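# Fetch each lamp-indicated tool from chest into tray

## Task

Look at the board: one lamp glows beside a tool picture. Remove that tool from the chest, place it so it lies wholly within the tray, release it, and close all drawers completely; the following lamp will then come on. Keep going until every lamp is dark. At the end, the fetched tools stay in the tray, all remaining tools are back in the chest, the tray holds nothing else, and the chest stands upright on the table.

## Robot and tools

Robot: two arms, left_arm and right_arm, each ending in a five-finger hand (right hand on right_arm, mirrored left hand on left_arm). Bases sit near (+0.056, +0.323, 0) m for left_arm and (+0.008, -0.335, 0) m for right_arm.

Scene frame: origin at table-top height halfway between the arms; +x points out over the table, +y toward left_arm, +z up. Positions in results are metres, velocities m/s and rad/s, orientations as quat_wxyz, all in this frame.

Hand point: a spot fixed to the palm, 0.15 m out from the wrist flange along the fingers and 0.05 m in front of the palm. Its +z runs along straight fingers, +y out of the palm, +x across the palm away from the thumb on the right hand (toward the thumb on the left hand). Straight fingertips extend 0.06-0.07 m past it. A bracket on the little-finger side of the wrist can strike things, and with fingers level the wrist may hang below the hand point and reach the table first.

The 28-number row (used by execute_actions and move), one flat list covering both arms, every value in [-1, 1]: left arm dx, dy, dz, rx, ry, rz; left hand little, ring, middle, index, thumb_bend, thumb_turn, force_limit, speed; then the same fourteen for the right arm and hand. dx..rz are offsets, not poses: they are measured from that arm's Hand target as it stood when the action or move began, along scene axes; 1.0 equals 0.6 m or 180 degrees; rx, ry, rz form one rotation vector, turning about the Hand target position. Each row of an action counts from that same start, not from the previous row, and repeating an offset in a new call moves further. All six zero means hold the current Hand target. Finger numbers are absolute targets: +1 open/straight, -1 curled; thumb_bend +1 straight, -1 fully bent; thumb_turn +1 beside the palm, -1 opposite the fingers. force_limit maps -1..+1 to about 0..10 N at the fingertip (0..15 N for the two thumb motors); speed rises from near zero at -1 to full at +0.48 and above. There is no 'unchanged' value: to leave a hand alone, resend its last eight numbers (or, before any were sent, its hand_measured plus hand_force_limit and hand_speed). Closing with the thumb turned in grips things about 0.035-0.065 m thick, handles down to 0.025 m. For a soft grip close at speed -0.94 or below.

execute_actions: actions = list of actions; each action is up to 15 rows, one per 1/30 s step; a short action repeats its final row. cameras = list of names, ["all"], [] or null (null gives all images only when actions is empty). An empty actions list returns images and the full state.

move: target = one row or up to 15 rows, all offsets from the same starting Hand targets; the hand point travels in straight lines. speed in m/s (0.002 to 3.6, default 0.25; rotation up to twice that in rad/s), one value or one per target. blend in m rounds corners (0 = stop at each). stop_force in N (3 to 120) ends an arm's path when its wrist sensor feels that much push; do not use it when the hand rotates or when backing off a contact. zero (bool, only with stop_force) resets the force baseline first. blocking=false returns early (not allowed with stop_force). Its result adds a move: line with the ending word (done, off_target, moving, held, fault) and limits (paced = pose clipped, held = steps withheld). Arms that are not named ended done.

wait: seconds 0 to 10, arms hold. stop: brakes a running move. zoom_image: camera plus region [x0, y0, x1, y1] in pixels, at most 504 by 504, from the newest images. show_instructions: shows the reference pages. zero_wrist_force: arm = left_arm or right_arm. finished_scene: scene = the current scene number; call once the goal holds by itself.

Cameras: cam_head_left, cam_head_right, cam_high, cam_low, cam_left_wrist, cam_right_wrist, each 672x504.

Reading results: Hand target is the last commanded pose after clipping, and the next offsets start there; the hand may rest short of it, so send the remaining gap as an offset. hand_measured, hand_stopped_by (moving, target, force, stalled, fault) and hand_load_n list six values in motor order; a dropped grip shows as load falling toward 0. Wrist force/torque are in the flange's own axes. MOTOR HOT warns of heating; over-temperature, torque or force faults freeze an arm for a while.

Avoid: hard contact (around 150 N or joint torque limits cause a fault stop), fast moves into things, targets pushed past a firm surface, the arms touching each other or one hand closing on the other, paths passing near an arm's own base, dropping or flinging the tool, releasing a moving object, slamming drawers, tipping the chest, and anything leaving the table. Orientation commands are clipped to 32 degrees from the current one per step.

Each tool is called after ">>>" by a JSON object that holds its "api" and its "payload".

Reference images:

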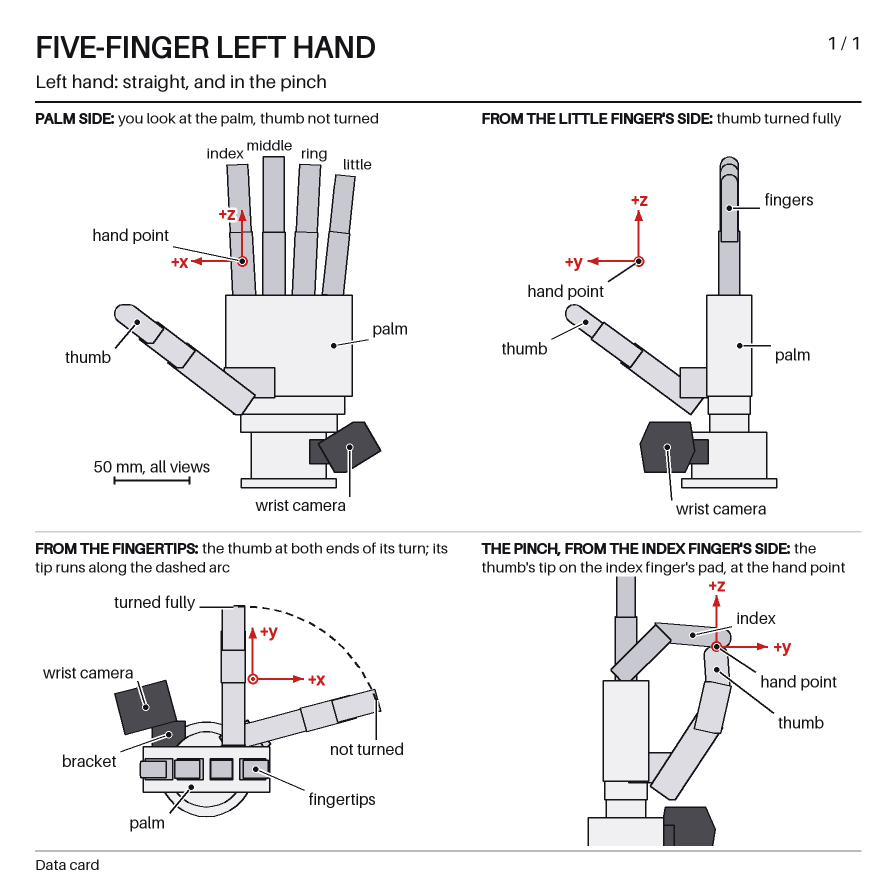

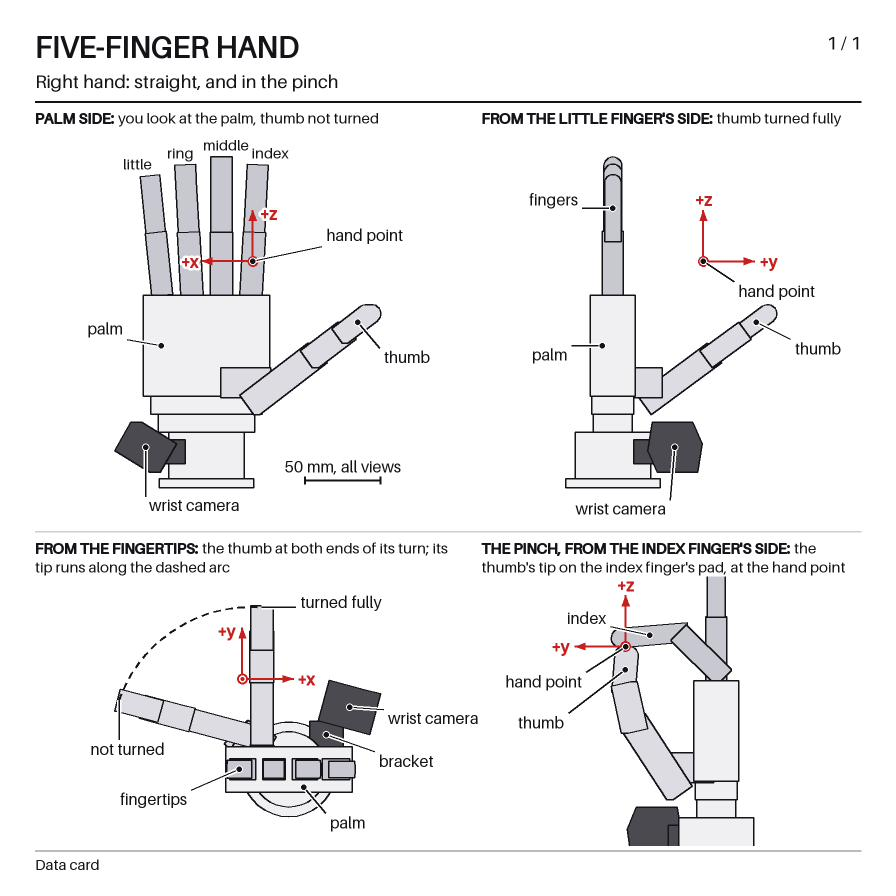

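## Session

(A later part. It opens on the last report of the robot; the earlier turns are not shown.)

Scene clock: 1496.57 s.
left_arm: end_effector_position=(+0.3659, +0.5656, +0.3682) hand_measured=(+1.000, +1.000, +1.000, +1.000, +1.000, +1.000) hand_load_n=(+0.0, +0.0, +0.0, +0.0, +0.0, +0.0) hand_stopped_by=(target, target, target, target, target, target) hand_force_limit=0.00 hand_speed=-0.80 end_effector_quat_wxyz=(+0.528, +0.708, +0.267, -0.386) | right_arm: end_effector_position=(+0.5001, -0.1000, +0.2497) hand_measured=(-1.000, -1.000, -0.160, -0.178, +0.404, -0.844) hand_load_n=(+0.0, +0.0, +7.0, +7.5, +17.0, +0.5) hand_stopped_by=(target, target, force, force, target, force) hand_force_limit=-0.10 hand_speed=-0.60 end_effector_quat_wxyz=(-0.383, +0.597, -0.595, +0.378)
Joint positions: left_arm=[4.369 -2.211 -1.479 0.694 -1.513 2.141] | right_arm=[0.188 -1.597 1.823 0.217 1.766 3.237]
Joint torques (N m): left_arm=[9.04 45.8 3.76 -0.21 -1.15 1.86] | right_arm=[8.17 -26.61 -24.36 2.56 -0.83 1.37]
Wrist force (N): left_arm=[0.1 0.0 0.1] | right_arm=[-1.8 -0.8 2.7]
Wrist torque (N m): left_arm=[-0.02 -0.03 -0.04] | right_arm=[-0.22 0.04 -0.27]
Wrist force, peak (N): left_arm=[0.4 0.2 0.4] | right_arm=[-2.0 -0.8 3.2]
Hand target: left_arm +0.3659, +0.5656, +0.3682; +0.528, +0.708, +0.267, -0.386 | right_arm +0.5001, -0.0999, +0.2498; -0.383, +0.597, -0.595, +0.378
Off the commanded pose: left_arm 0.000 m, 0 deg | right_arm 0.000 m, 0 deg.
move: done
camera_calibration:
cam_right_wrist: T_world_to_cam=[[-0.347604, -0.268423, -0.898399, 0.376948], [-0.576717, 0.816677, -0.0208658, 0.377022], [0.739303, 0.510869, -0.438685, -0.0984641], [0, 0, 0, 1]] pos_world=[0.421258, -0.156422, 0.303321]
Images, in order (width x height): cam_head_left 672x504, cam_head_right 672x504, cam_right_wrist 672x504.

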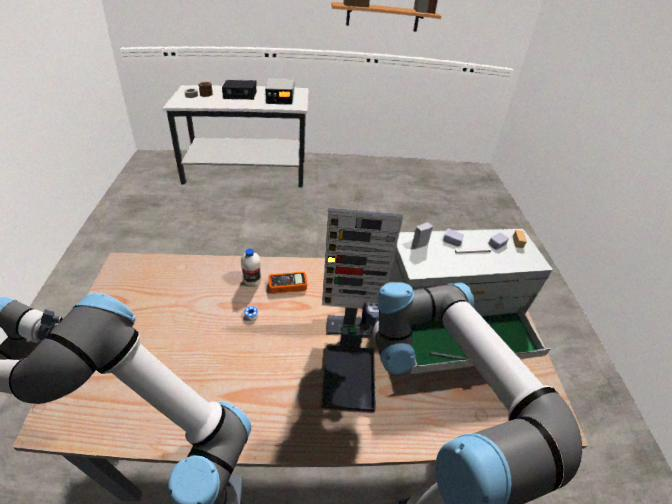

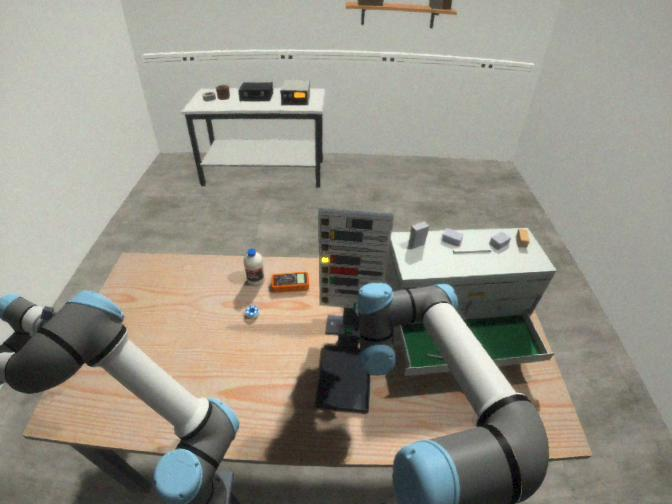

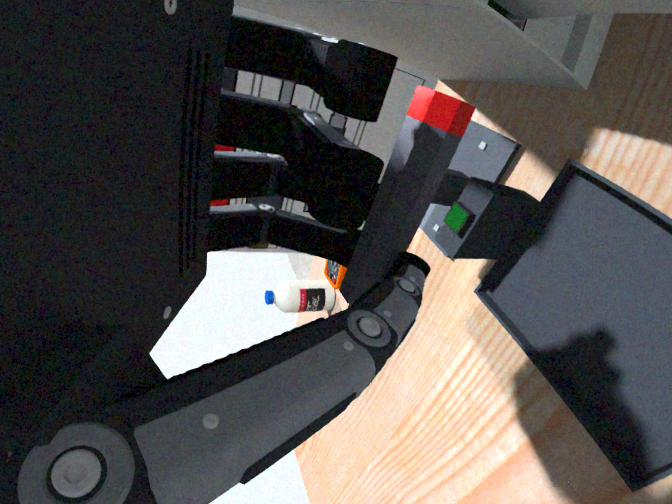

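>>> {"api": "move", "payload": {"target": [[0,0,0,0,0,0,1,1,1,1,1,1,0,-0.8,-0.0683,0.04,-0.10,0,0,0.331,-1,-1,-0.4,-0.18,0.4,-0.85,-0.1,-0.6]], "speed": 0.2, "cameras": ["cam_right_wrist","cam_head_left","cam_head_right"]}}

Scene clock: 1577.90 s.
left_arm: end_effector_position=(+0.3659, +0.5656, +0.3682) hand_measured=(+1.000, +1.000, +1.000, +1.000, +1.000, +1.000) hand_load_n=(+0.0, +0.0, +0.0, +0.0, +0.0, +0.0) hand_stopped_by=(target, target, target, target, target, target) hand_force_limit=0.00 hand_speed=-0.80 end_effector_quat_wxyz=(+0.528, +0.708, +0.267, -0.386) | right_arm: end_effector_position=(+0.4592, -0.0760, +0.1899) hand_measured=(-1.000, -1.000, -0.160, -0.178, +0.404, -0.844) hand_load_n=(+0.0, +0.0, +7.0, +7.5, +17.0, +0.5) hand_stopped_by=(target, target, force, force, target, force) hand_force_limit=-0.10 hand_speed=-0.60 end_effector_quat_wxyz=(-0.520, +0.813, -0.220, +0.138)
Joint positions: left_arm=[4.369 -2.211 -1.479 0.694 -1.513 2.141] | right_arm=[-0.209 -1.366 1.813 0.487 0.549 2.289]
Joint torques (N m): left_arm=[8.98 46.57 3.32 -0.31 -1.22 1.81] | right_arm=[6.95 -22.72 -5.44 0.83 -1.81 -1.69]
Wrist force (N): left_arm=[0.5 0.1 0.2] | right_arm=[-1.9 -0.4 2.6]
Wrist torque (N m): left_arm=[-0.03 -0.10 -0.02] | right_arm=[-0.13 0.04 -0.26]
Wrist force, peak (N): left_arm=[0.4 -0.1 -0.4] | right_arm=[-2.0 -0.9 3.1]
Hand target: left_arm +0.3659, +0.5656, +0.3682; +0.528, +0.708, +0.267, -0.386 | right_arm +0.4591, -0.0759, +0.1898; -0.520, +0.814, -0.220, +0.138
Off the commanded pose: left_arm 0.000 m, 0 deg | right_arm 0.000 m, 0 deg.
move: done
camera_calibration:
cam_right_wrist: T_world_to_cam=[[0.0554709, -0.435543, -0.898457, 0.117685], [-0.996261, -0.0838339, -0.0208694, 0.456832], [-0.0662317, 0.896256, -0.438565, 0.292439], [0, 0, 0, 1]] pos_world=[0.467964, -0.172546, 0.243522]
Images, in order (width x height): cam_head_left 672x504, cam_head_right 672x504, cam_right_wrist 672x504.

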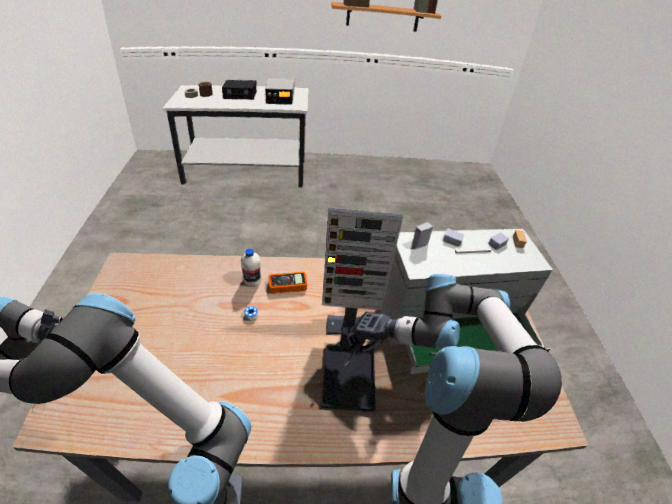

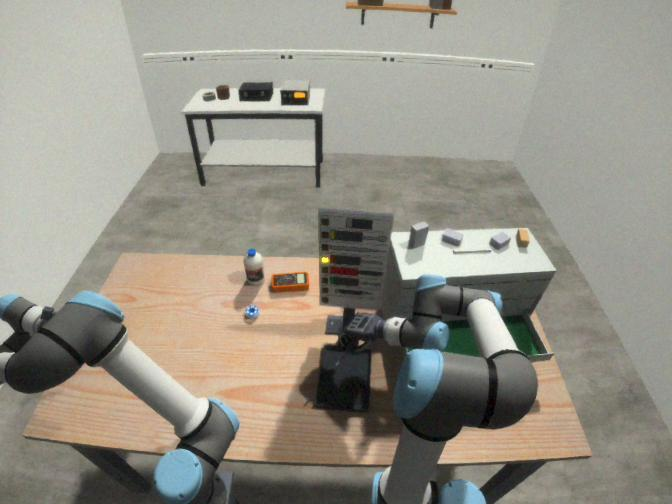

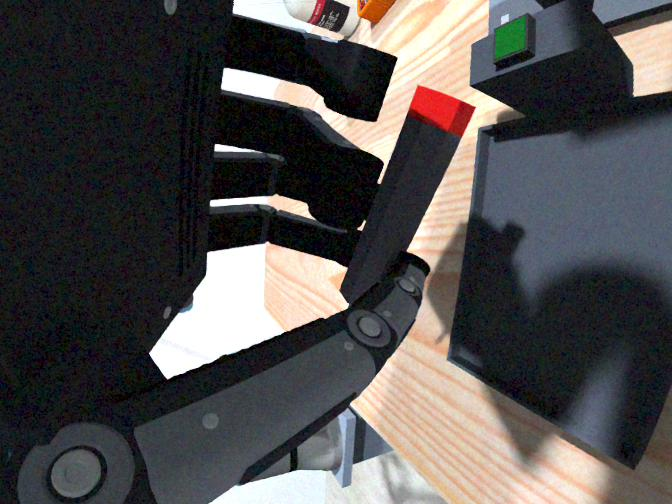

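>>> {"api": "move", "payload": {"target": [[0,0,0,0,0,0,1,1,1,1,1,1,0,-0.8,0,0,-0.23,0,0,0,-1,-1,-0.4,-0.18,0.4,-0.85,-0.1,-0.6]], "speed": 0.1, "stop_force": 8}}

>>> {"api": "move", "payload": {"target": [[0,0,0,0,0,0,1,1,1,1,1,1,0,-0.8,0,0,-0.06,0,0,0,-1,-1,-0.4,-0.18,0.4,-0.85,-0.1,-0.6]], "speed": 0.02, "stop_force": 4, "cameras": ["cam_right_wrist","cam_head_left"]}}

Scene clock: 1594.37 s.
left_arm: end_effector_position=(+0.3659, +0.5656, +0.3682) hand_measured=(+1.000, +1.000, +1.000, +1.000, +1.000, +1.000) hand_load_n=(+0.0, +0.0, +0.0, +0.0, +0.0, +0.0) hand_stopped_by=(target, target, target, target, target, target) hand_force_limit=0.00 hand_speed=-0.80 end_effector_quat_wxyz=(+0.528, +0.708, +0.267, -0.386) | right_arm: end_effector_position=(+0.4591, -0.0759, +0.0519) hand_measured=(-1.000, -1.000, -0.160, -0.178, +0.404, -0.844) hand_load_n=(+0.0, +0.0, +7.0, +7.5, +17.0, +0.5) hand_stopped_by=(target, target, force, force, target, force) hand_force_limit=-0.10 hand_speed=-0.60 end_effector_quat_wxyz=(-0.520, +0.814, -0.220, +0.138)
Joint positions: left_arm=[4.369 -2.211 -1.479 0.694 -1.513 2.141] | right_arm=[-0.209 -1.165 1.968 0.132 0.549 2.288]
Joint torques (N m): left_arm=[9.2 45.53 3.86 -0.2 -1.03 1.76] | right_arm=[8.22 -23.52 -22.1 0.65 -0.25 -1.85]
Wrist force (N): left_arm=[0.2 0.1 0.2] | right_arm=[-1.7 -0.9 2.2]
Wrist torque (N m): left_arm=[-0.02 -0.05 -0.04] | right_arm=[-0.21 0.04 -0.23]
Wrist force, peak (N): left_arm=[0.5 0.0 0.2] | right_arm=[-2.0 0.1 2.8]
Hand target: left_arm +0.3659, +0.5656, +0.3682; +0.528, +0.708, +0.267, -0.386 | right_arm +0.4591, -0.0759, +0.0518; -0.520, +0.814, -0.220, +0.138
Off the commanded pose: left_arm 0.000 m, 0 deg | right_arm 0.000 m, 0 deg.
move: done

Scene clock: 1596.87 s.
left_arm: end_effector_position=(+0.3659, +0.5656, +0.3682) hand_measured=(+1.000, +1.000, +1.000, +1.000, +1.000, +1.000) hand_load_n=(+0.0, +0.0, +0.0, +0.0, +0.0, +0.0) hand_stopped_by=(target, target, target, target, target, target) hand_force_limit=0.00 hand_speed=-0.80 end_effector_quat_wxyz=(+0.528, +0.708, +0.267, -0.386) | right_arm: end_effector_position=(+0.4591, -0.0759, +0.0220) hand_measured=(-1.000, -1.000, -0.158, -0.178, +0.404, -0.844) hand_load_n=(+0.0, +0.0, +7.5, +7.5, +16.5, +0.5) hand_stopped_by=(target, target, force, force, target, force) hand_force_limit=-0.10 hand_speed=-0.60 end_effector_quat_wxyz=(-0.520, +0.814, -0.220, +0.138)
Joint positions: left_arm=[4.369 -2.211 -1.479 0.694 -1.513 2.141] | right_arm=[-0.209 -1.108 1.986 0.057 0.549 2.288]
Joint torques (N m): left_arm=[9.38 45.76 2.87 -0.19 -1.06 1.82] | right_arm=[-2.84 5.25 -9.91 -3.92 2.74 -0.56]
Wrist force (N): left_arm=[0.2 0.1 0.0] | right_arm=[-1.6 -3.3 -0.2]
Wrist torque (N m): left_arm=[-0.01 -0.05 -0.04] | right_arm=[-0.28 0.08 -0.28]
Wrist force, peak (N): left_arm=[0.6 0.1 0.2] | right_arm=[-1.4 -15.5 -11.5]
Hand target: left_arm +0.3659, +0.5656, +0.3682; +0.528, +0.708, +0.267, -0.386 | right_arm +0.4591, -0.0759, +0.0220; -0.520, +0.814, -0.220, +0.138 (not the last commanded pose)
Off the commanded pose: left_arm 0.000 m, 0 deg | right_arm 0.006 m, 0 deg.
move: contact (right_arm)
camera_calibration:
cam_right_wrist: T_world_to_cam=[[0.0558251, -0.43554, -0.898436, -0.0332835], [-0.996221, -0.0842657, -0.021051, 0.453155], [-0.0665388, 0.896216, -0.438599, 0.218847], [0, 0, 0, 1]] pos_world=[0.467863, -0.172445, 0.075622]
Images, in order (width x height): cam_head_left 672x504, cam_right_wrist 672x504.

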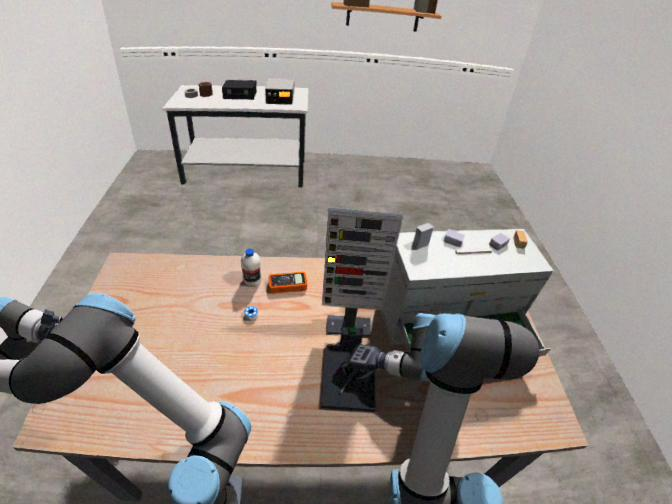

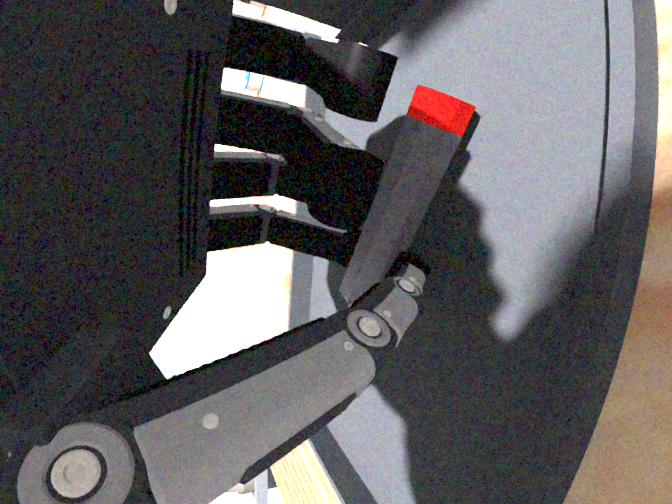

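>>> {"api": "move", "payload": {"target": [[0,0,0,0,0,0,1,1,1,1,1,1,0,-0.8,0,0,0.001,0,0,0,-1,-1,0.0,0.0,0.4,-0.85,-0.1,-0.5],[0,0,0,0,0,0,1,1,1,1,1,1,0,-0.8,-0.004,-0.007,0.003,0,0,0,-1,-1,0.35,0.35,0.4,-0.85,-0.1,-0.2],[0,0,0,0,0,0,1,1,1,1,1,1,0,-0.8,-0.004,-0.007,0.12,0,0,0,-1,-1,0.35,0.35,0.4,-0.85,-0.1,-0.2],[0,0,0,0,0,0,1,1,1,1,1,1,0,-0.8,-0.004,-0.007,0.35,0,0,0,-1,-1,0.35,0.35,0.4,-0.85,-0.1,-0.2]], "speed": [0.05,0.05,0.08,0.25], "cameras": ["cam_right_wrist","cam_head_left"]}}

Scene clock: 1609.27 s.
left_arm: end_effector_position=(+0.3659, +0.5656, +0.3682) hand_measured=(+1.000, +1.000, +1.000, +1.000, +1.000, +1.000) hand_load_n=(+0.0, +0.0, +0.0, +0.0, +0.0, +0.0) hand_stopped_by=(target, target, target, target, target, target) hand_force_limit=0.00 hand_speed=-0.80 end_effector_quat_wxyz=(+0.528, +0.708, +0.267, -0.386) | right_arm: end_effector_position=(+0.4568, -0.0801, +0.2319) hand_measured=(-1.000, -1.000, +0.350, +0.350, +0.400, -0.844) hand_load_n=(+0.0, +0.0, +0.0, +0.0, +0.0, +0.5) hand_stopped_by=(target, target, target, target, target, force) hand_force_limit=-0.10 hand_speed=-0.20 end_effector_quat_wxyz=(-0.520, +0.814, -0.220, +0.138)
Joint positions: left_arm=[4.369 -2.211 -1.479 0.694 -1.513 2.141] | right_arm=[-0.222 -1.408 1.753 0.607 0.542 2.268]
Joint torques (N m): left_arm=[9.24 46.33 3.37 -0.32 -1.05 1.73] | right_arm=[-2.09 -30.17 -14.92 3.24 -2.87 2.05]
Wrist force (N): left_arm=[0.1 0.2 -0.2] | right_arm=[-1.7 -0.6 2.6]
Wrist torque (N m): left_arm=[0.02 -0.04 -0.05] | right_arm=[-0.13 0.01 -0.14]
Wrist force, peak (N): left_arm=[0.5 -0.2 0.3] | right_arm=[-1.7 -3.9 0.0]
Hand target: left_arm +0.3659, +0.5656, +0.3682; +0.528, +0.708, +0.267, -0.386 | right_arm +0.4567, -0.0801, +0.2320; -0.520, +0.814, -0.220, +0.138
Off the commanded pose: left_arm 0.000 m, 0 deg | right_arm 0.000 m, 0 deg.
move: done
camera_calibration:
cam_right_wrist: T_world_to_cam=[[0.0560098, -0.435612, -0.89839, 0.153486], [-0.996217, -0.084258, -0.0212537, 0.454986], [-0.0664382, 0.896182, -0.438683, 0.314491], [0, 0, 0, 1]] pos_world=[0.465563, -0.176645, 0.285522]
Images, in order (width x height): cam_head_left 672x504, cam_right_wrist 672x504.

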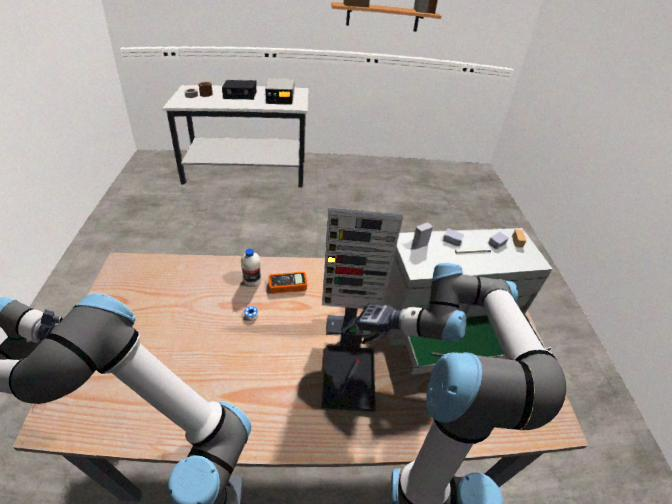

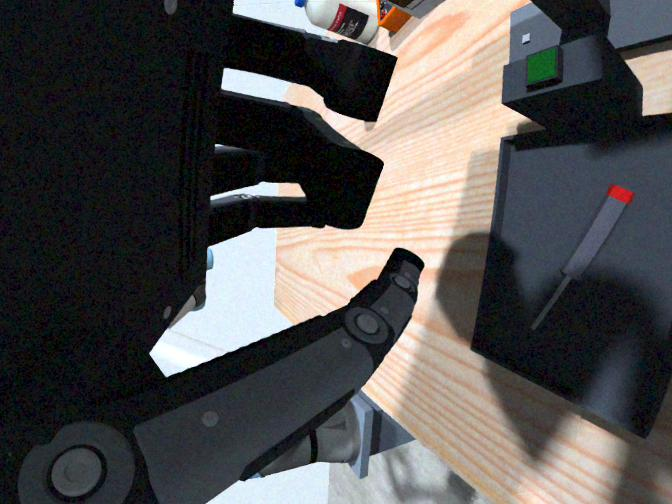

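>>> {"api": "move", "payload": {"target": [[0,0,0,0,0,0,1,1,1,1,1,1,0,-0.8,0.0722,-0.2832,0.0133,0,0,-0.333,-1,-1,-1,-1,0.4,-0.85,-0.1,0.2],[0,0,0,0,0,0,1,1,1,1,1,1,0,-0.8,-0.0495,-0.5982,0.0133,0,0,-0.6667,-1,-1,-1,-1,0.4,-0.85,-0.1,0.2],[0,0,0,0,0,0,1,1,1,1,1,1,0,-0.8,-0.1578,-0.6948,-0.12,0,0,-0.6667,-1,-1,-1,-1,0.4,-0.85,-0.1,0.2],[0,0,0,0,0,0,1,1,1,1,1,1,0,-0.8,-0.1495,-0.6948,-0.2717,0,0,-0.6667,-1,-1,-1,-1,0.4,-0.85,-0.1,0.2]], "speed": 0.3, "blend": [0.03,0.03,0.01,0], "cameras": ["cam_head_left","cam_right_wrist"]}}

Scene clock: 1724.70 s.
left_arm: end_effector_position=(+0.3659, +0.5656, +0.3682) hand_measured=(+1.000, +1.000, +1.000, +1.000, +1.000, +1.000) hand_load_n=(+0.0, +0.0, +0.0, +0.0, +0.0, +0.0) hand_stopped_by=(target, target, target, target, target, target) hand_force_limit=0.00 hand_speed=-0.80 end_effector_quat_wxyz=(+0.528, +0.708, +0.267, -0.386) | right_arm: end_effector_position=(+0.3671, -0.4969, +0.0691) hand_measured=(-1.000, -1.000, -0.738, -1.000, +0.400, -0.842) hand_load_n=(+0.0, +0.0, +3.5, +0.5, +1.5, +8.5) hand_stopped_by=(target, target, force, target, target, force) hand_force_limit=-0.10 hand_speed=0.20 end_effector_quat_wxyz=(+0.141, -0.217, +0.814, -0.520)
Joint positions: left_arm=[4.369 -2.211 -1.479 0.694 -1.513 2.141] | right_arm=[-0.66 -1.697 2.444 -0.278 1.951 3.332]
Joint torques (N m): left_arm=[8.43 43.83 3.61 -0.56 -0.82 1.8] | right_arm=[-7.78 -2.28 -7.88 -2.52 -1.09 -1.58]
Wrist force (N): left_arm=[0.1 0.1 -0.1] | right_arm=[-1.8 -0.7 2.3]
Wrist torque (N m): left_arm=[0.00 -0.04 -0.05] | right_arm=[-0.18 0.05 -0.26]
Wrist force, peak (N): left_arm=[0.6 0.2 -0.1] | right_arm=[-2.0 1.0 3.2]
Hand target: left_arm +0.3659, +0.5656, +0.3682; +0.528, +0.708, +0.267, -0.386 | right_arm +0.3670, -0.4970, +0.0690; +0.141, -0.217, +0.814, -0.520
Off the commanded pose: left_arm 0.000 m, 0 deg | right_arm 0.000 m, 0 deg.
move: done
camera_calibration:
cam_right_wrist: T_world_to_cam=[[-0.405007, 0.169412, -0.898481, 0.300587], [0.425171, 0.904868, -0.021037, 0.296722], [0.809444, -0.390529, -0.438507, -0.35026], [0, 0, 0, 1]] pos_world=[0.279097, -0.456204, 0.122722]
Images, in order (width x height): cam_head_left 672x504, cam_right_wrist 672x504.

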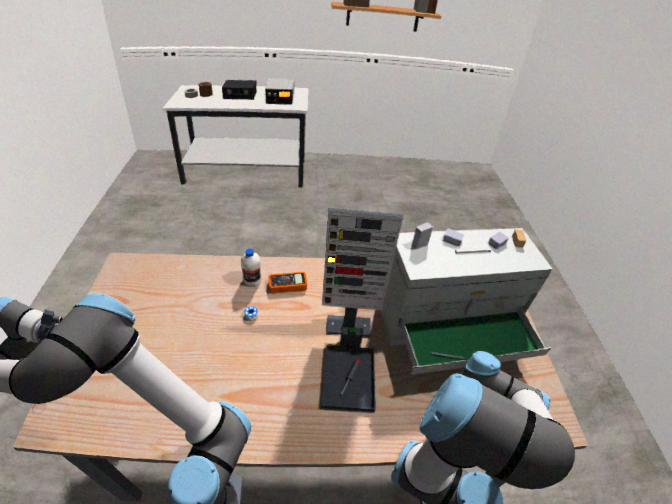

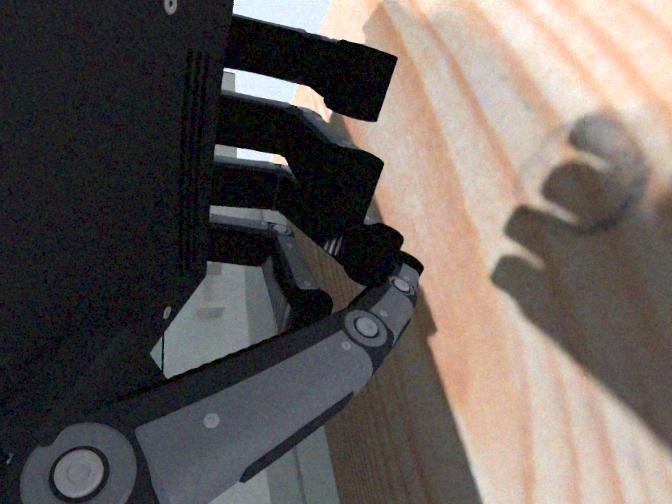

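>>> {"api": "move", "payload": {"target": [[0,0,0,0,0,0,1,1,1,1,1,1,0,-0.8,0.35,0.0318,0,0,0,0,-1,-1,-0.8,-1,0.4,-0.8,-0.1,0.2]], "speed": 0.08, "stop_force": 15}}

>>> {"api": "move", "payload": {"target": [[0,0,0,0,0,0,1,1,1,1,1,1,0,-0.8,0.06,0.0055,0,0,0,0,-1,-1,-0.8,-1,0.4,-0.8,-0.1,0.2]], "speed": 0.03, "stop_force": 10, "cameras": ["cam_head_left","cam_right_wrist"]}}

Scene clock: 1736.73 s.
left_arm: end_effector_position=(+0.3659, +0.5656, +0.3682) hand_measured=(+1.000, +1.000, +1.000, +1.000, +1.000, +1.000) hand_load_n=(+0.0, +0.0, +0.0, +0.0, +0.0, +0.0) hand_stopped_by=(target, target, target, target, target, target) hand_force_limit=0.00 hand_speed=-0.80 end_effector_quat_wxyz=(+0.528, +0.708, +0.267, -0.386) | right_arm: end_effector_position=(+0.5770, -0.4779, +0.0690) hand_measured=(-1.000, -1.000, -0.798, -1.000, +0.400, -0.800) hand_load_n=(+0.0, +0.0, +2.5, +0.0, +0.0, +2.5) hand_stopped_by=(target, target, target, target, target, target) hand_force_limit=-0.10 hand_speed=0.20 end_effector_quat_wxyz=(+0.141, -0.217, +0.814, -0.520)
Joint positions: left_arm=[4.369 -2.211 -1.479 0.694 -1.513 2.141] | right_arm=[-0.304 -1.169 1.831 -0.087 2.261 3.538]
Joint torques (N m): left_arm=[9.44 44.39 4.11 -0.65 -0.94 1.77] | right_arm=[-7.3 -33.37 -8.64 -2.15 -1.28 -2.08]
Wrist force (N): left_arm=[0.1 0.2 0.1] | right_arm=[-1.7 -1.4 2.4]
Wrist torque (N m): left_arm=[0.01 -0.02 -0.05] | right_arm=[-0.26 0.07 -0.28]
Wrist force, peak (N): left_arm=[0.6 0.2 0.0] | right_arm=[-1.7 -1.1 2.7]
Hand target: left_arm +0.3659, +0.5656, +0.3682; +0.528, +0.708, +0.267, -0.386 | right_arm +0.5770, -0.4779, +0.0690; +0.141, -0.217, +0.814, -0.520
Off the commanded pose: left_arm 0.000 m, 0 deg | right_arm 0.000 m, 0 deg.
move: done

Scene clock: 1738.57 s.
left_arm: end_effector_position=(+0.3659, +0.5656, +0.3682) hand_measured=(+1.000, +1.000, +1.000, +1.000, +1.000, +1.000) hand_load_n=(+0.0, +0.0, +0.0, +0.0, +0.0, +0.0) hand_stopped_by=(target, target, target, target, target, target) hand_force_limit=0.00 hand_speed=-0.80 end_effector_quat_wxyz=(+0.528, +0.708, +0.267, -0.386) | right_arm: end_effector_position=(+0.6001, -0.4758, +0.0690) hand_measured=(-1.000, -1.000, -0.798, -1.000, +0.400, -0.800) hand_load_n=(+0.0, +0.0, +2.5, -0.5, +0.0, +2.0) hand_stopped_by=(target, target, target, target, target, target) hand_force_limit=-0.10 hand_speed=0.20 end_effector_quat_wxyz=(+0.141, -0.217, +0.814, -0.520)
Joint positions: left_arm=[4.369 -2.211 -1.479 0.694 -1.513 2.141] | right_arm=[-0.286 -1.12 1.757 -0.053 2.276 3.551]
Joint torques (N m): left_arm=[8.99 44.86 2.58 -0.36 -0.61 1.88] | right_arm=[-6.3 -26.75 -29.04 1.16 -0.3 -1.83]
Wrist force (N): left_arm=[0.1 0.0 -0.1] | right_arm=[6.3 0.9 -2.9]
Wrist torque (N m): left_arm=[-0.02 -0.04 -0.04] | right_arm=[0.19 -0.03 0.21]
Wrist force, peak (N): left_arm=[0.6 0.0 0.2] | right_arm=[22.2 1.3 -14.9]
Hand target: left_arm +0.3659, +0.5656, +0.3682; +0.528, +0.708, +0.267, -0.386 | right_arm +0.6001, -0.4758, +0.0690; +0.141, -0.217, +0.814, -0.520 (not the last commanded pose)
Off the commanded pose: left_arm 0.000 m, 0 deg | right_arm 0.013 m, 0 deg.
move: contact (right_arm)
camera_calibration:
cam_right_wrist: T_world_to_cam=[[-0.405079, 0.169448, -0.898442, 0.391319], [0.425169, 0.904869, -0.0210352, 0.178473], [0.809408, -0.390511, -0.438587, -0.53059], [0, 0, 0, 1]] pos_world=[0.512097, -0.435004, 0.122622]
Images, in order (width x height): cam_head_left 672x504, cam_right_wrist 672x504.

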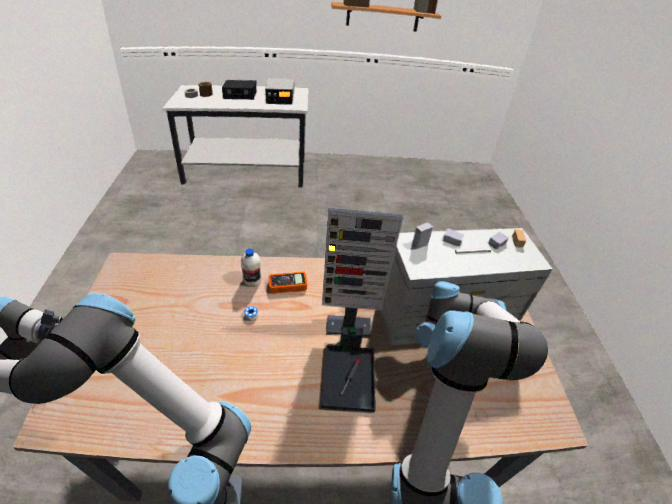

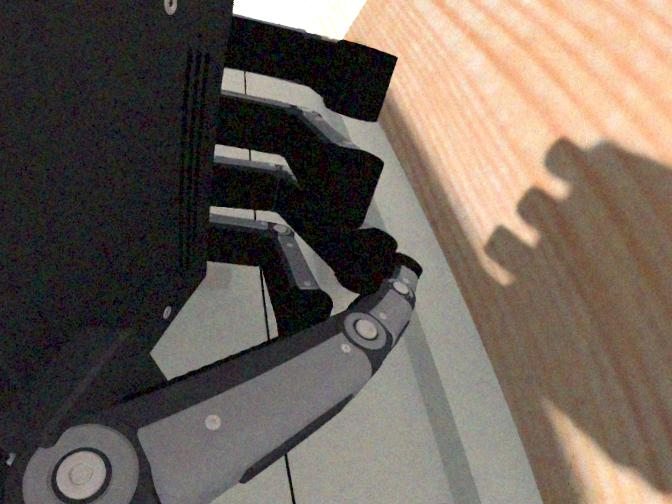

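>>> {"api": "zoom_image", "payload": {"camera": "cam_head_left", "region": [310, 200, 410, 320]}}

Scaled by 4.200.

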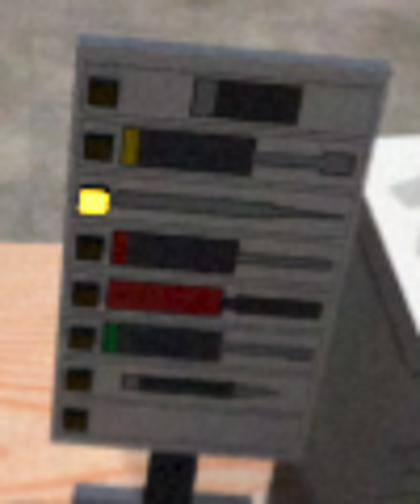

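>>> {"api": "move", "payload": {"target": [[0,0,0,0,0,0,1,1,1,1,1,1,0,-0.8,-0.06,-0.006,0.02,0,0,0,-1,-1,-0.8,-1,0.4,-0.8,-0.1,0.2],[0,0,0,0,0,0,1,1,1,1,1,1,0,-0.8,-0.1168,-0.0075,0.0817,0.1527,-0.4782,-0.1073,-1,-1,-0.8,-1,0.4,-0.8,-0.1,0.2],[0,0,0,0,0,0,1,1,1,1,1,1,0,-0.8,-0.1168,-0.0075,0.0817,0.1527,-0.4782,-0.1073,-1,-1,-1,0.35,0.4,-0.72,-0.1,0.2]], "speed": [0.1,0.25,0.25], "cameras": ["cam_head_left","cam_right_wrist"]}}

Scene clock: 1817.43 s.
left_arm: end_effector_position=(+0.3659, +0.5656, +0.3682) hand_measured=(+1.000, +1.000, +1.000, +1.000, +1.000, +1.000) hand_load_n=(+0.0, +0.0, +0.0, +0.0, +0.0, +0.0) hand_stopped_by=(target, target, target, target, target, target) hand_force_limit=0.00 hand_speed=-0.80 end_effector_quat_wxyz=(+0.528, +0.708, +0.267, -0.386) | right_arm: end_effector_position=(+0.5300, -0.4803, +0.1180) hand_measured=(-1.000, -1.000, -1.000, +0.350, +0.400, -0.720) hand_load_n=(+0.0, +0.0, +0.0, +0.0, +0.0, +0.0) hand_stopped_by=(target, target, target, target, target, target) hand_force_limit=-0.10 hand_speed=0.20 end_effector_quat_wxyz=(+0.613, +0.353, +0.613, -0.352)
Joint positions: left_arm=[4.369 -2.211 -1.479 0.694 -1.513 2.141] | right_arm=[-0.312 -1.151 2.338 -1.184 2.336 4.714]
Joint torques (N m): left_arm=[8.39 43.31 4.67 -0.39 -0.87 2.05] | right_arm=[-5.91 -33.24 3.68 -2.61 0.67 2.16]
Wrist force (N): left_arm=[0.1 0.0 0.0] | right_arm=[-2.5 -0.6 2.0]
Wrist torque (N m): left_arm=[-0.03 -0.04 -0.04] | right_arm=[-0.15 0.15 -0.14]
Wrist force, peak (N): left_arm=[0.5 0.2 0.1] | right_arm=[6.4 0.8 -3.3]
Hand target: left_arm +0.3659, +0.5656, +0.3682; +0.528, +0.708, +0.267, -0.386 | right_arm +0.5300, -0.4803, +0.1180; +0.613, +0.353, +0.613, -0.352
Off the commanded pose: left_arm 0.000 m, 0 deg | right_arm 0.000 m, 0 deg.
move: done
camera_calibration:
cam_right_wrist: T_world_to_cam=[[0.860503, 0.432391, -0.269394, -0.210987], [-0.0298546, 0.570689, 0.820623, 0.194798], [0.50857, -0.698106, 0.503988, -0.553675], [0, 0, 0, 1]] pos_world=[0.468953, -0.406464, 0.0623513]
Images, in order (width x height): cam_head_left 672x504, cam_right_wrist 672x504.

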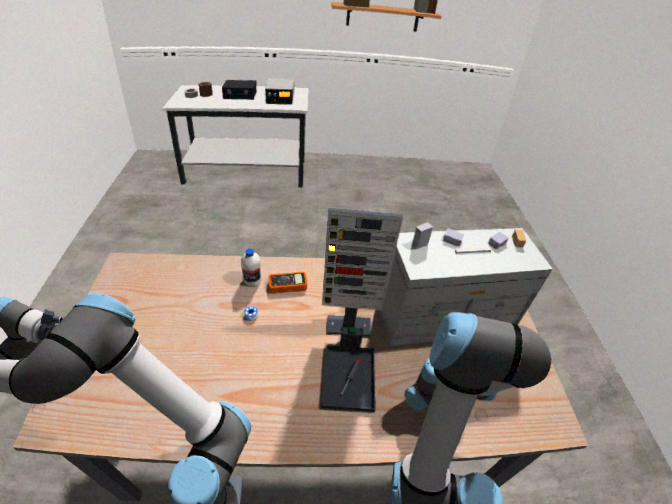

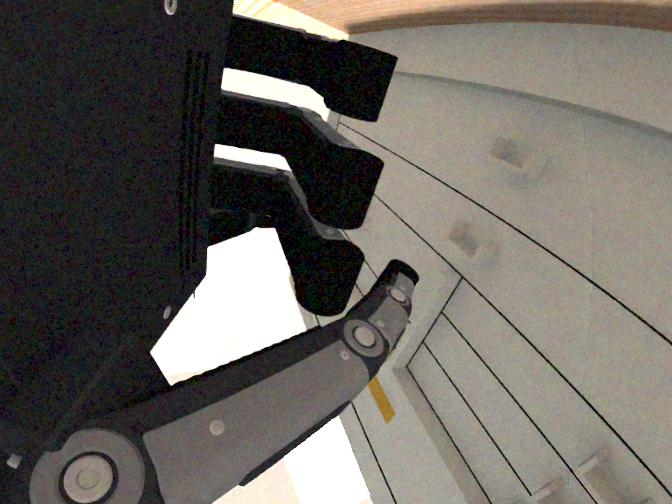

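>>> {"api": "move", "payload": {"target": [0,0,0,0,0,0,1,1,1,1,1,1,0,-0.8,0.146,0.0047,0,0,0,0,-1,-1,-1,0.35,0.4,-0.72,-0.1,0.2], "speed": 0.04, "stop_force": 5, "cameras": ["cam_right_wrist"]}}

Scene clock: 1828.13 s.
left_arm: end_effector_position=(+0.3659, +0.5656, +0.3682) hand_measured=(+1.000, +1.000, +1.000, +1.000, +1.000, +1.000) hand_load_n=(+0.0, +0.0, +0.0, +0.0, +0.0, +0.0) hand_stopped_by=(target, target, target, target, target, target) hand_force_limit=0.00 hand_speed=-0.80 end_effector_quat_wxyz=(+0.528, +0.708, +0.267, -0.386) | right_arm: end_effector_position=(+0.6072, -0.4778, +0.1180) hand_measured=(-1.000, -1.000, -1.000, +0.350, +0.400, -0.720) hand_load_n=(+0.0, +0.0, +0.0, +0.0, -1.5, -0.5) hand_stopped_by=(target, target, target, target, target, target) hand_force_limit=-0.10 hand_speed=0.20 end_effector_quat_wxyz=(+0.613, +0.353, +0.613, -0.352)
Joint positions: left_arm=[4.369 -2.211 -1.479 0.694 -1.513 2.141] | right_arm=[-0.253 -1.047 2.113 -1.064 2.396 4.714]
Joint torques (N m): left_arm=[8.49 44.14 4.67 -0.48 -0.79 1.86] | right_arm=[-6.77 -24.96 -20.36 1.13 0.21 -1.86]
Wrist force (N): left_arm=[0.6 0.1 0.1] | right_arm=[-2.3 -1.9 1.5]
Wrist torque (N m): left_arm=[-0.01 -0.10 -0.02] | right_arm=[-0.17 0.19 -0.21]
Wrist force, peak (N): left_arm=[0.4 0.2 -0.4] | right_arm=[-3.4 -17.5 -13.2]
Hand target: left_arm +0.3659, +0.5656, +0.3682; +0.528, +0.708, +0.267, -0.386 | right_arm +0.6072, -0.4778, +0.1180; +0.613, +0.353, +0.613, -0.352 (not the last commanded pose)
Off the commanded pose: left_arm 0.000 m, 0 deg | right_arm 0.010 m, 0 deg.
move: contact (right_arm)
camera_calibration:
cam_right_wrist: T_world_to_cam=[[0.860492, 0.432452, -0.269331, -0.278473], [-0.0299997, 0.570748, 0.820577, 0.195782], [0.50858, -0.69802, 0.504098, -0.591169], [0, 0, 0, 1]] pos_world=[0.546154, -0.403963, 0.0623516]
Images, in order (width x height): cam_right_wrist 672x504.

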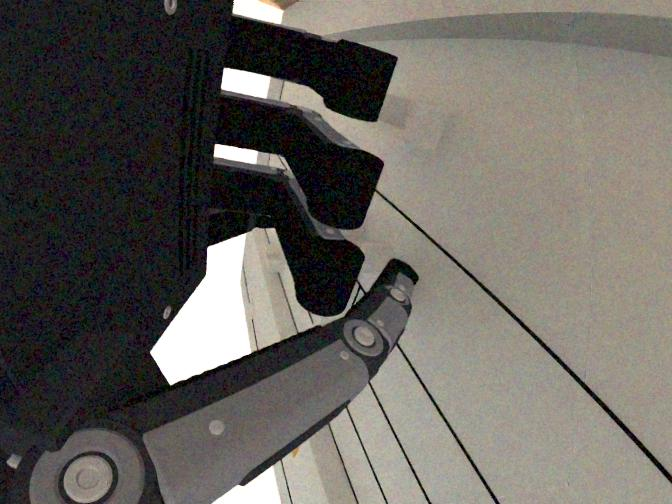

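>>> {"api": "move", "payload": {"target": [[0,0,0,0,0,0,1,1,1,1,1,1,0,-0.8,-0.0015,-0.0045,0,0,0,0,-1,-1,-1,0.35,0.4,-0.72,-0.2,0.2],[0,0,0,0,0,0,1,1,1,1,1,1,0,-0.8,-0.0015,-0.0045,0,0,0,0,-1,-1,-1,-0.5,0.4,-0.72,-0.2,-0.75]], "speed": 0.04}}

Scene clock: 1835.93 s.
left_arm: end_effector_position=(+0.3659, +0.5656, +0.3682) hand_measured=(+1.000, +1.000, +1.000, +1.000, +1.000, +1.000) hand_load_n=(+0.0, +0.0, +0.0, +0.0, +0.0, +0.0) hand_stopped_by=(target, target, target, target, target, target) hand_force_limit=0.00 hand_speed=-0.80 end_effector_quat_wxyz=(+0.528, +0.708, +0.267, -0.386) | right_arm: end_effector_position=(+0.6063, -0.4805, +0.1180) hand_measured=(-1.000, -1.000, -1.000, +0.102, +0.400, -0.720) hand_load_n=(+0.5, +0.0, +0.0, +9.0, +0.0, -0.5) hand_stopped_by=(target, target, target, force, target, target) hand_force_limit=-0.20 hand_speed=-0.75 end_effector_quat_wxyz=(+0.613, +0.353, +0.613, -0.352)
Joint positions: left_arm=[4.369 -2.211 -1.479 0.694 -1.513 2.141] | right_arm=[-0.26 -1.048 2.116 -1.066 2.389 4.714]
Joint torques (N m): left_arm=[8.95 43.47 4.08 -0.63 -0.64 1.86] | right_arm=[8.19 -33.44 -12.71 -1.89 -0.8 -2.22]
Wrist force (N): left_arm=[0.2 -0.1 0.1] | right_arm=[-2.5 -3.5 10.7]
Wrist torque (N m): left_arm=[-0.04 -0.05 -0.04] | right_arm=[-0.14 0.18 -0.19]
Wrist force, peak (N): left_arm=[0.6 0.3 0.0] | right_arm=[-2.5 -4.2 11.5]
Hand target: left_arm +0.3659, +0.5656, +0.3682; +0.528, +0.708, +0.267, -0.386 | right_arm +0.6063, -0.4805, +0.1180; +0.613, +0.353, +0.613, -0.352
Off the commanded pose: left_arm 0.000 m, 0 deg | right_arm 0.000 m, 0 deg.
move: done

>>> {"api": "move", "payload": {"target": [0,0,0,0,0,0,1,1,1,1,1,1,0,-0.8,0.0009,-0.01,0,0,0,0,-1,-1,-1,-0.5,0.4,-0.72,-0.2,-0.75], "speed": 0.01, "stop_force": 15}}

>>> {"api": "move", "payload": {"target": [0,0,0,0,0,0,1,1,1,1,1,1,0,-0.8,0,0,0,0,0,0,-1,-1,-1,-0.55,0.4,-0.72,-0.2,-0.75], "speed": 0.01}}

Scene clock: 1844.60 s.
left_arm: end_effector_position=(+0.3659, +0.5656, +0.3682) hand_measured=(+1.000, +1.000, +1.000, +1.000, +1.000, +1.000) hand_load_n=(+0.0, +0.0, +0.0, +0.0, +0.0, +0.0) hand_stopped_by=(target, target, target, target, target, target) hand_force_limit=0.00 hand_speed=-0.80 end_effector_quat_wxyz=(+0.528, +0.708, +0.267, -0.386) | right_arm: end_effector_position=(+0.6069, -0.4865, +0.1180) hand_measured=(-1.000, -1.000, -1.000, +0.100, +0.400, -0.720) hand_load_n=(+0.0, +0.0, +0.0, +0.0, +0.0, +0.0) hand_stopped_by=(target, target, target, force, target, target) hand_force_limit=-0.20 hand_speed=-0.75 end_effector_quat_wxyz=(+0.613, +0.353, +0.613, -0.352)
Joint positions: left_arm=[4.369 -2.211 -1.479 0.694 -1.513 2.141] | right_arm=[-0.274 -1.048 2.116 -1.066 2.374 4.714]
Joint torques (N m): left_arm=[9.33 44.44 4.88 -0.52 -0.77 1.9] | right_arm=[7.46 -25.16 -19.51 -1 0.41 -2.11]
Wrist force (N): left_arm=[0.5 0.0 0.0] | right_arm=[-2.5 -0.6 2.1]
Wrist torque (N m): left_arm=[-0.02 -0.09 -0.02] | right_arm=[-0.17 0.18 -0.19]
Wrist force, peak (N): left_arm=[0.6 0.0 -0.1] | right_arm=[-2.8 -3.8 10.8]
Hand target: left_arm +0.3659, +0.5656, +0.3682; +0.528, +0.708, +0.267, -0.386 | right_arm +0.6069, -0.4865, +0.1180; +0.613, +0.353, +0.613, -0.352
Off the commanded pose: left_arm 0.000 m, 0 deg | right_arm 0.000 m, 0 deg.
move: done

Scene clock: 1845.10 s.
left_arm: end_effector_position=(+0.3659, +0.5656, +0.3682) hand_measured=(+1.000, +1.000, +1.000, +1.000, +1.000, +1.000) hand_load_n=(+0.0, +0.0, +0.0, +0.0, +0.0, +0.0) hand_stopped_by=(target, target, target, target, target, target) hand_force_limit=0.00 hand_speed=-0.80 end_effector_quat_wxyz=(+0.528, +0.708, +0.267, -0.386) | right_arm: end_effector_position=(+0.6069, -0.4865, +0.1180) hand_measured=(-1.000, -1.000, -1.000, +0.016, +0.400, -0.720) hand_load_n=(+0.0, +0.0, +0.0, +10.0, +0.0, +0.0) hand_stopped_by=(target, target, target, force, target, target) hand_force_limit=-0.20 hand_speed=-0.75 end_effector_quat_wxyz=(+0.613, +0.353, +0.613, -0.352)
Joint positions: left_arm=[4.369 -2.211 -1.479 0.694 -1.513 2.141] | right_arm=[-0.274 -1.048 2.116 -1.066 2.374 4.714]
Joint torques (N m): left_arm=[8.16 43.4 3.83 -0.46 -0.73 1.76] | right_arm=[6.79 -26.55 -17.61 -2.12 -1.71 -1.94]
Wrist force (N): left_arm=[0.2 -0.1 0.0] | right_arm=[-2.8 -3.8 12.0]
Wrist torque (N m): left_arm=[-0.03 -0.06 -0.03] | right_arm=[-0.14 0.21 -0.20]
Wrist force, peak (N): left_arm=[0.5 0.1 -0.1] | right_arm=[-2.8 -4.3 12.7]
Hand target: left_arm +0.3659, +0.5656, +0.3682; +0.528, +0.708, +0.267, -0.386 | right_arm +0.6069, -0.4865, +0.1180; +0.613, +0.353, +0.613, -0.352
Off the commanded pose: left_arm 0.000 m, 0 deg | right_arm 0.000 m, 0 deg.
move: done

>>> {"api": "move", "payload": {"target": [0,0,0,0,0,0,1,1,1,1,1,1,0,-0.8,0.0005,-0.005,0,0,0,0,-1,-1,-1,-0.55,0.4,-0.72,-0.2,-0.75], "speed": 0.02, "cameras": ["cam_right_wrist"]}}

Scene clock: 1885.97 s.
left_arm: end_effector_position=(+0.3659, +0.5656, +0.3682) hand_measured=(+1.000, +1.000, +1.000, +1.000, +1.000, +1.000) hand_load_n=(+0.0, +0.0, +0.0, +0.0, +0.0, +0.0) hand_stopped_by=(target, target, target, target, target, target) hand_force_limit=0.00 hand_speed=-0.80 end_effector_quat_wxyz=(+0.528, +0.708, +0.267, -0.386) | right_arm: end_effector_position=(+0.6072, -0.4895, +0.1180) hand_measured=(-1.000, -1.000, -1.000, +0.014, +0.402, -0.720) hand_load_n=(+0.0, +0.0, +0.0, +0.0, +10.5, -0.5) hand_stopped_by=(target, target, target, force, target, target) hand_force_limit=-0.20 hand_speed=-0.75 end_effector_quat_wxyz=(+0.613, +0.353, +0.613, -0.352)
Joint positions: left_arm=[4.369 -2.211 -1.479 0.694 -1.513 2.141] | right_arm=[-0.281 -1.048 2.116 -1.066 2.367 4.714]
Joint torques (N m): left_arm=[7.9 43.72 4.26 -0.69 -0.72 1.88] | right_arm=[-9.14 -27.09 -23.14 0.16 1.46 -1.83]
Wrist force (N): left_arm=[0.3 0.1 -0.1] | right_arm=[-2.3 0.7 -16.1]
Wrist torque (N m): left_arm=[0.00 -0.07 -0.04] | right_arm=[-0.46 0.15 -0.20]
Wrist force, peak (N): left_arm=[0.7 0.0 0.0] | right_arm=[-2.4 0.9 -16.2]
Hand target: left_arm +0.3659, +0.5656, +0.3682; +0.528, +0.708, +0.267, -0.386 | right_arm +0.6072, -0.4895, +0.1180; +0.613, +0.353, +0.613, -0.352
Off the commanded pose: left_arm 0.000 m, 0 deg | right_arm 0.000 m, 0 deg.
move: done
camera_calibration:
cam_right_wrist: T_world_to_cam=[[0.860435, 0.432531, -0.269387, -0.273287], [-0.0299567, 0.570689, 0.82062, 0.202488], [0.50868, -0.69802, 0.503997, -0.599282], [0, 0, 0, 1]] pos_world=[0.546054, -0.415663, 0.0622513]
Images, in order (width x height): cam_right_wrist 672x504.

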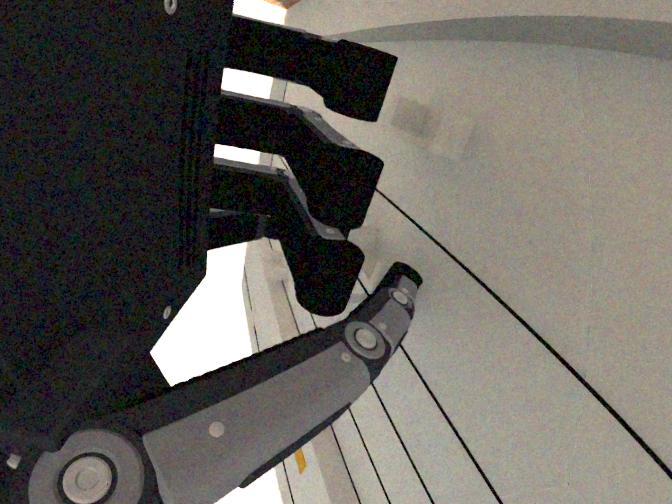

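>>> {"api": "move", "payload": {"target": [0,0,0,0,0,0,1,1,1,1,1,1,0,-0.8,-0.0002,0.0025,0,0,0,0,-1,-1,-1,-0.6,0.4,-0.72,-0.2,-0.75], "speed": 0.02}}

>>> {"api": "move", "payload": {"target": [0,0,0,0,0,0,1,1,1,1,1,1,0,-0.8,-0.2,-0.018,0,0,0,0,-1,-1,-1,-0.6,0.4,-0.72,-0.2,-0.75], "speed": 0.05, "stop_force": 15}}

Scene clock: 1906.53 s.
left_arm: end_effector_position=(+0.3659, +0.5656, +0.3682) hand_measured=(+1.000, +1.000, +1.000, +1.000, +1.000, +1.000) hand_load_n=(+0.0, +0.0, +0.0, +0.0, +0.0, +0.0) hand_stopped_by=(target, target, target, target, target, target) hand_force_limit=0.00 hand_speed=-0.80 end_effector_quat_wxyz=(+0.528, +0.708, +0.267, -0.386) | right_arm: end_effector_position=(+0.6071, -0.4880, +0.1180) hand_measured=(-1.000, -1.000, -1.000, -0.006, +0.402, -0.720) hand_load_n=(+0.0, +0.0, -0.5, +10.5, +6.0, -0.5) hand_stopped_by=(target, target, target, force, target, target) hand_force_limit=-0.20 hand_speed=-0.75 end_effector_quat_wxyz=(+0.613, +0.353, +0.613, -0.352)
Joint positions: left_arm=[4.369 -2.211 -1.479 0.694 -1.513 2.141] | right_arm=[-0.278 -1.048 2.116 -1.066 2.371 4.714]
Joint torques (N m): left_arm=[8.1 43.53 3.89 -0.44 -0.72 1.79] | right_arm=[7.14 -36.45 -15.29 0.45 -0.27 -0.8]
Wrist force (N): left_arm=[0.3 -0.1 0.0] | right_arm=[-0.9 -1.7 8.4]
Wrist torque (N m): left_arm=[-0.04 -0.06 -0.03] | right_arm=[-0.10 0.22 -0.20]
Wrist force, peak (N): left_arm=[0.6 0.1 0.1] | right_arm=[-2.1 0.6 -16.9]
Hand target: left_arm +0.3659, +0.5656, +0.3682; +0.528, +0.708, +0.267, -0.386 | right_arm +0.6071, -0.4880, +0.1180; +0.613, +0.353, +0.613, -0.352
Off the commanded pose: left_arm 0.000 m, 0 deg | right_arm 0.000 m, 0 deg.
move: done

Scene clock: 1909.90 s.
left_arm: end_effector_position=(+0.3659, +0.5656, +0.3682) hand_measured=(+1.000, +1.000, +1.000, +1.000, +1.000, +1.000) hand_load_n=(-0.5, +0.0, +0.0, +0.0, +0.0, +0.0) hand_stopped_by=(target, target, target, target, target, target) hand_force_limit=0.00 hand_speed=-0.80 end_effector_quat_wxyz=(+0.528, +0.708, +0.267, -0.386) | right_arm: end_effector_position=(+0.4871, -0.4988, +0.1180) hand_measured=(-1.000, -1.000, -1.000, +0.006, +0.400, -0.720) hand_load_n=(+0.0, +0.0, +0.0, +21.0, +0.0, +0.0) hand_stopped_by=(target, target, target, force, target, target) hand_force_limit=-0.20 hand_speed=-0.75 end_effector_quat_wxyz=(+0.613, +0.353, +0.613, -0.352)
Joint positions: left_arm=[4.369 -2.211 -1.479 0.694 -1.513 2.141] | right_arm=[-0.418 -1.21 2.466 -1.255 2.23 4.714]
Joint torques (N m): left_arm=[8.14 44.19 4.28 -0.69 -0.55 1.66] | right_arm=[19.47 -17.96 -17.5 0.57 -2.54 -1.58]
Wrist force (N): left_arm=[0.2 0.0 -0.1] | right_arm=[3.3 -12.0 21.0]
Wrist torque (N m): left_arm=[-0.02 -0.06 -0.04] | right_arm=[-0.05 0.26 -0.15]
Wrist force, peak (N): left_arm=[0.4 0.4 0.1] | right_arm=[3.3 -12.0 21.0]
Hand target: left_arm +0.3659, +0.5656, +0.3682; +0.528, +0.708, +0.267, -0.386 | right_arm +0.4871, -0.4988, +0.1180; +0.613, +0.353, +0.613, -0.352
Off the commanded pose: left_arm 0.000 m, 0 deg | right_arm 0.000 m, 0 deg.
move: done


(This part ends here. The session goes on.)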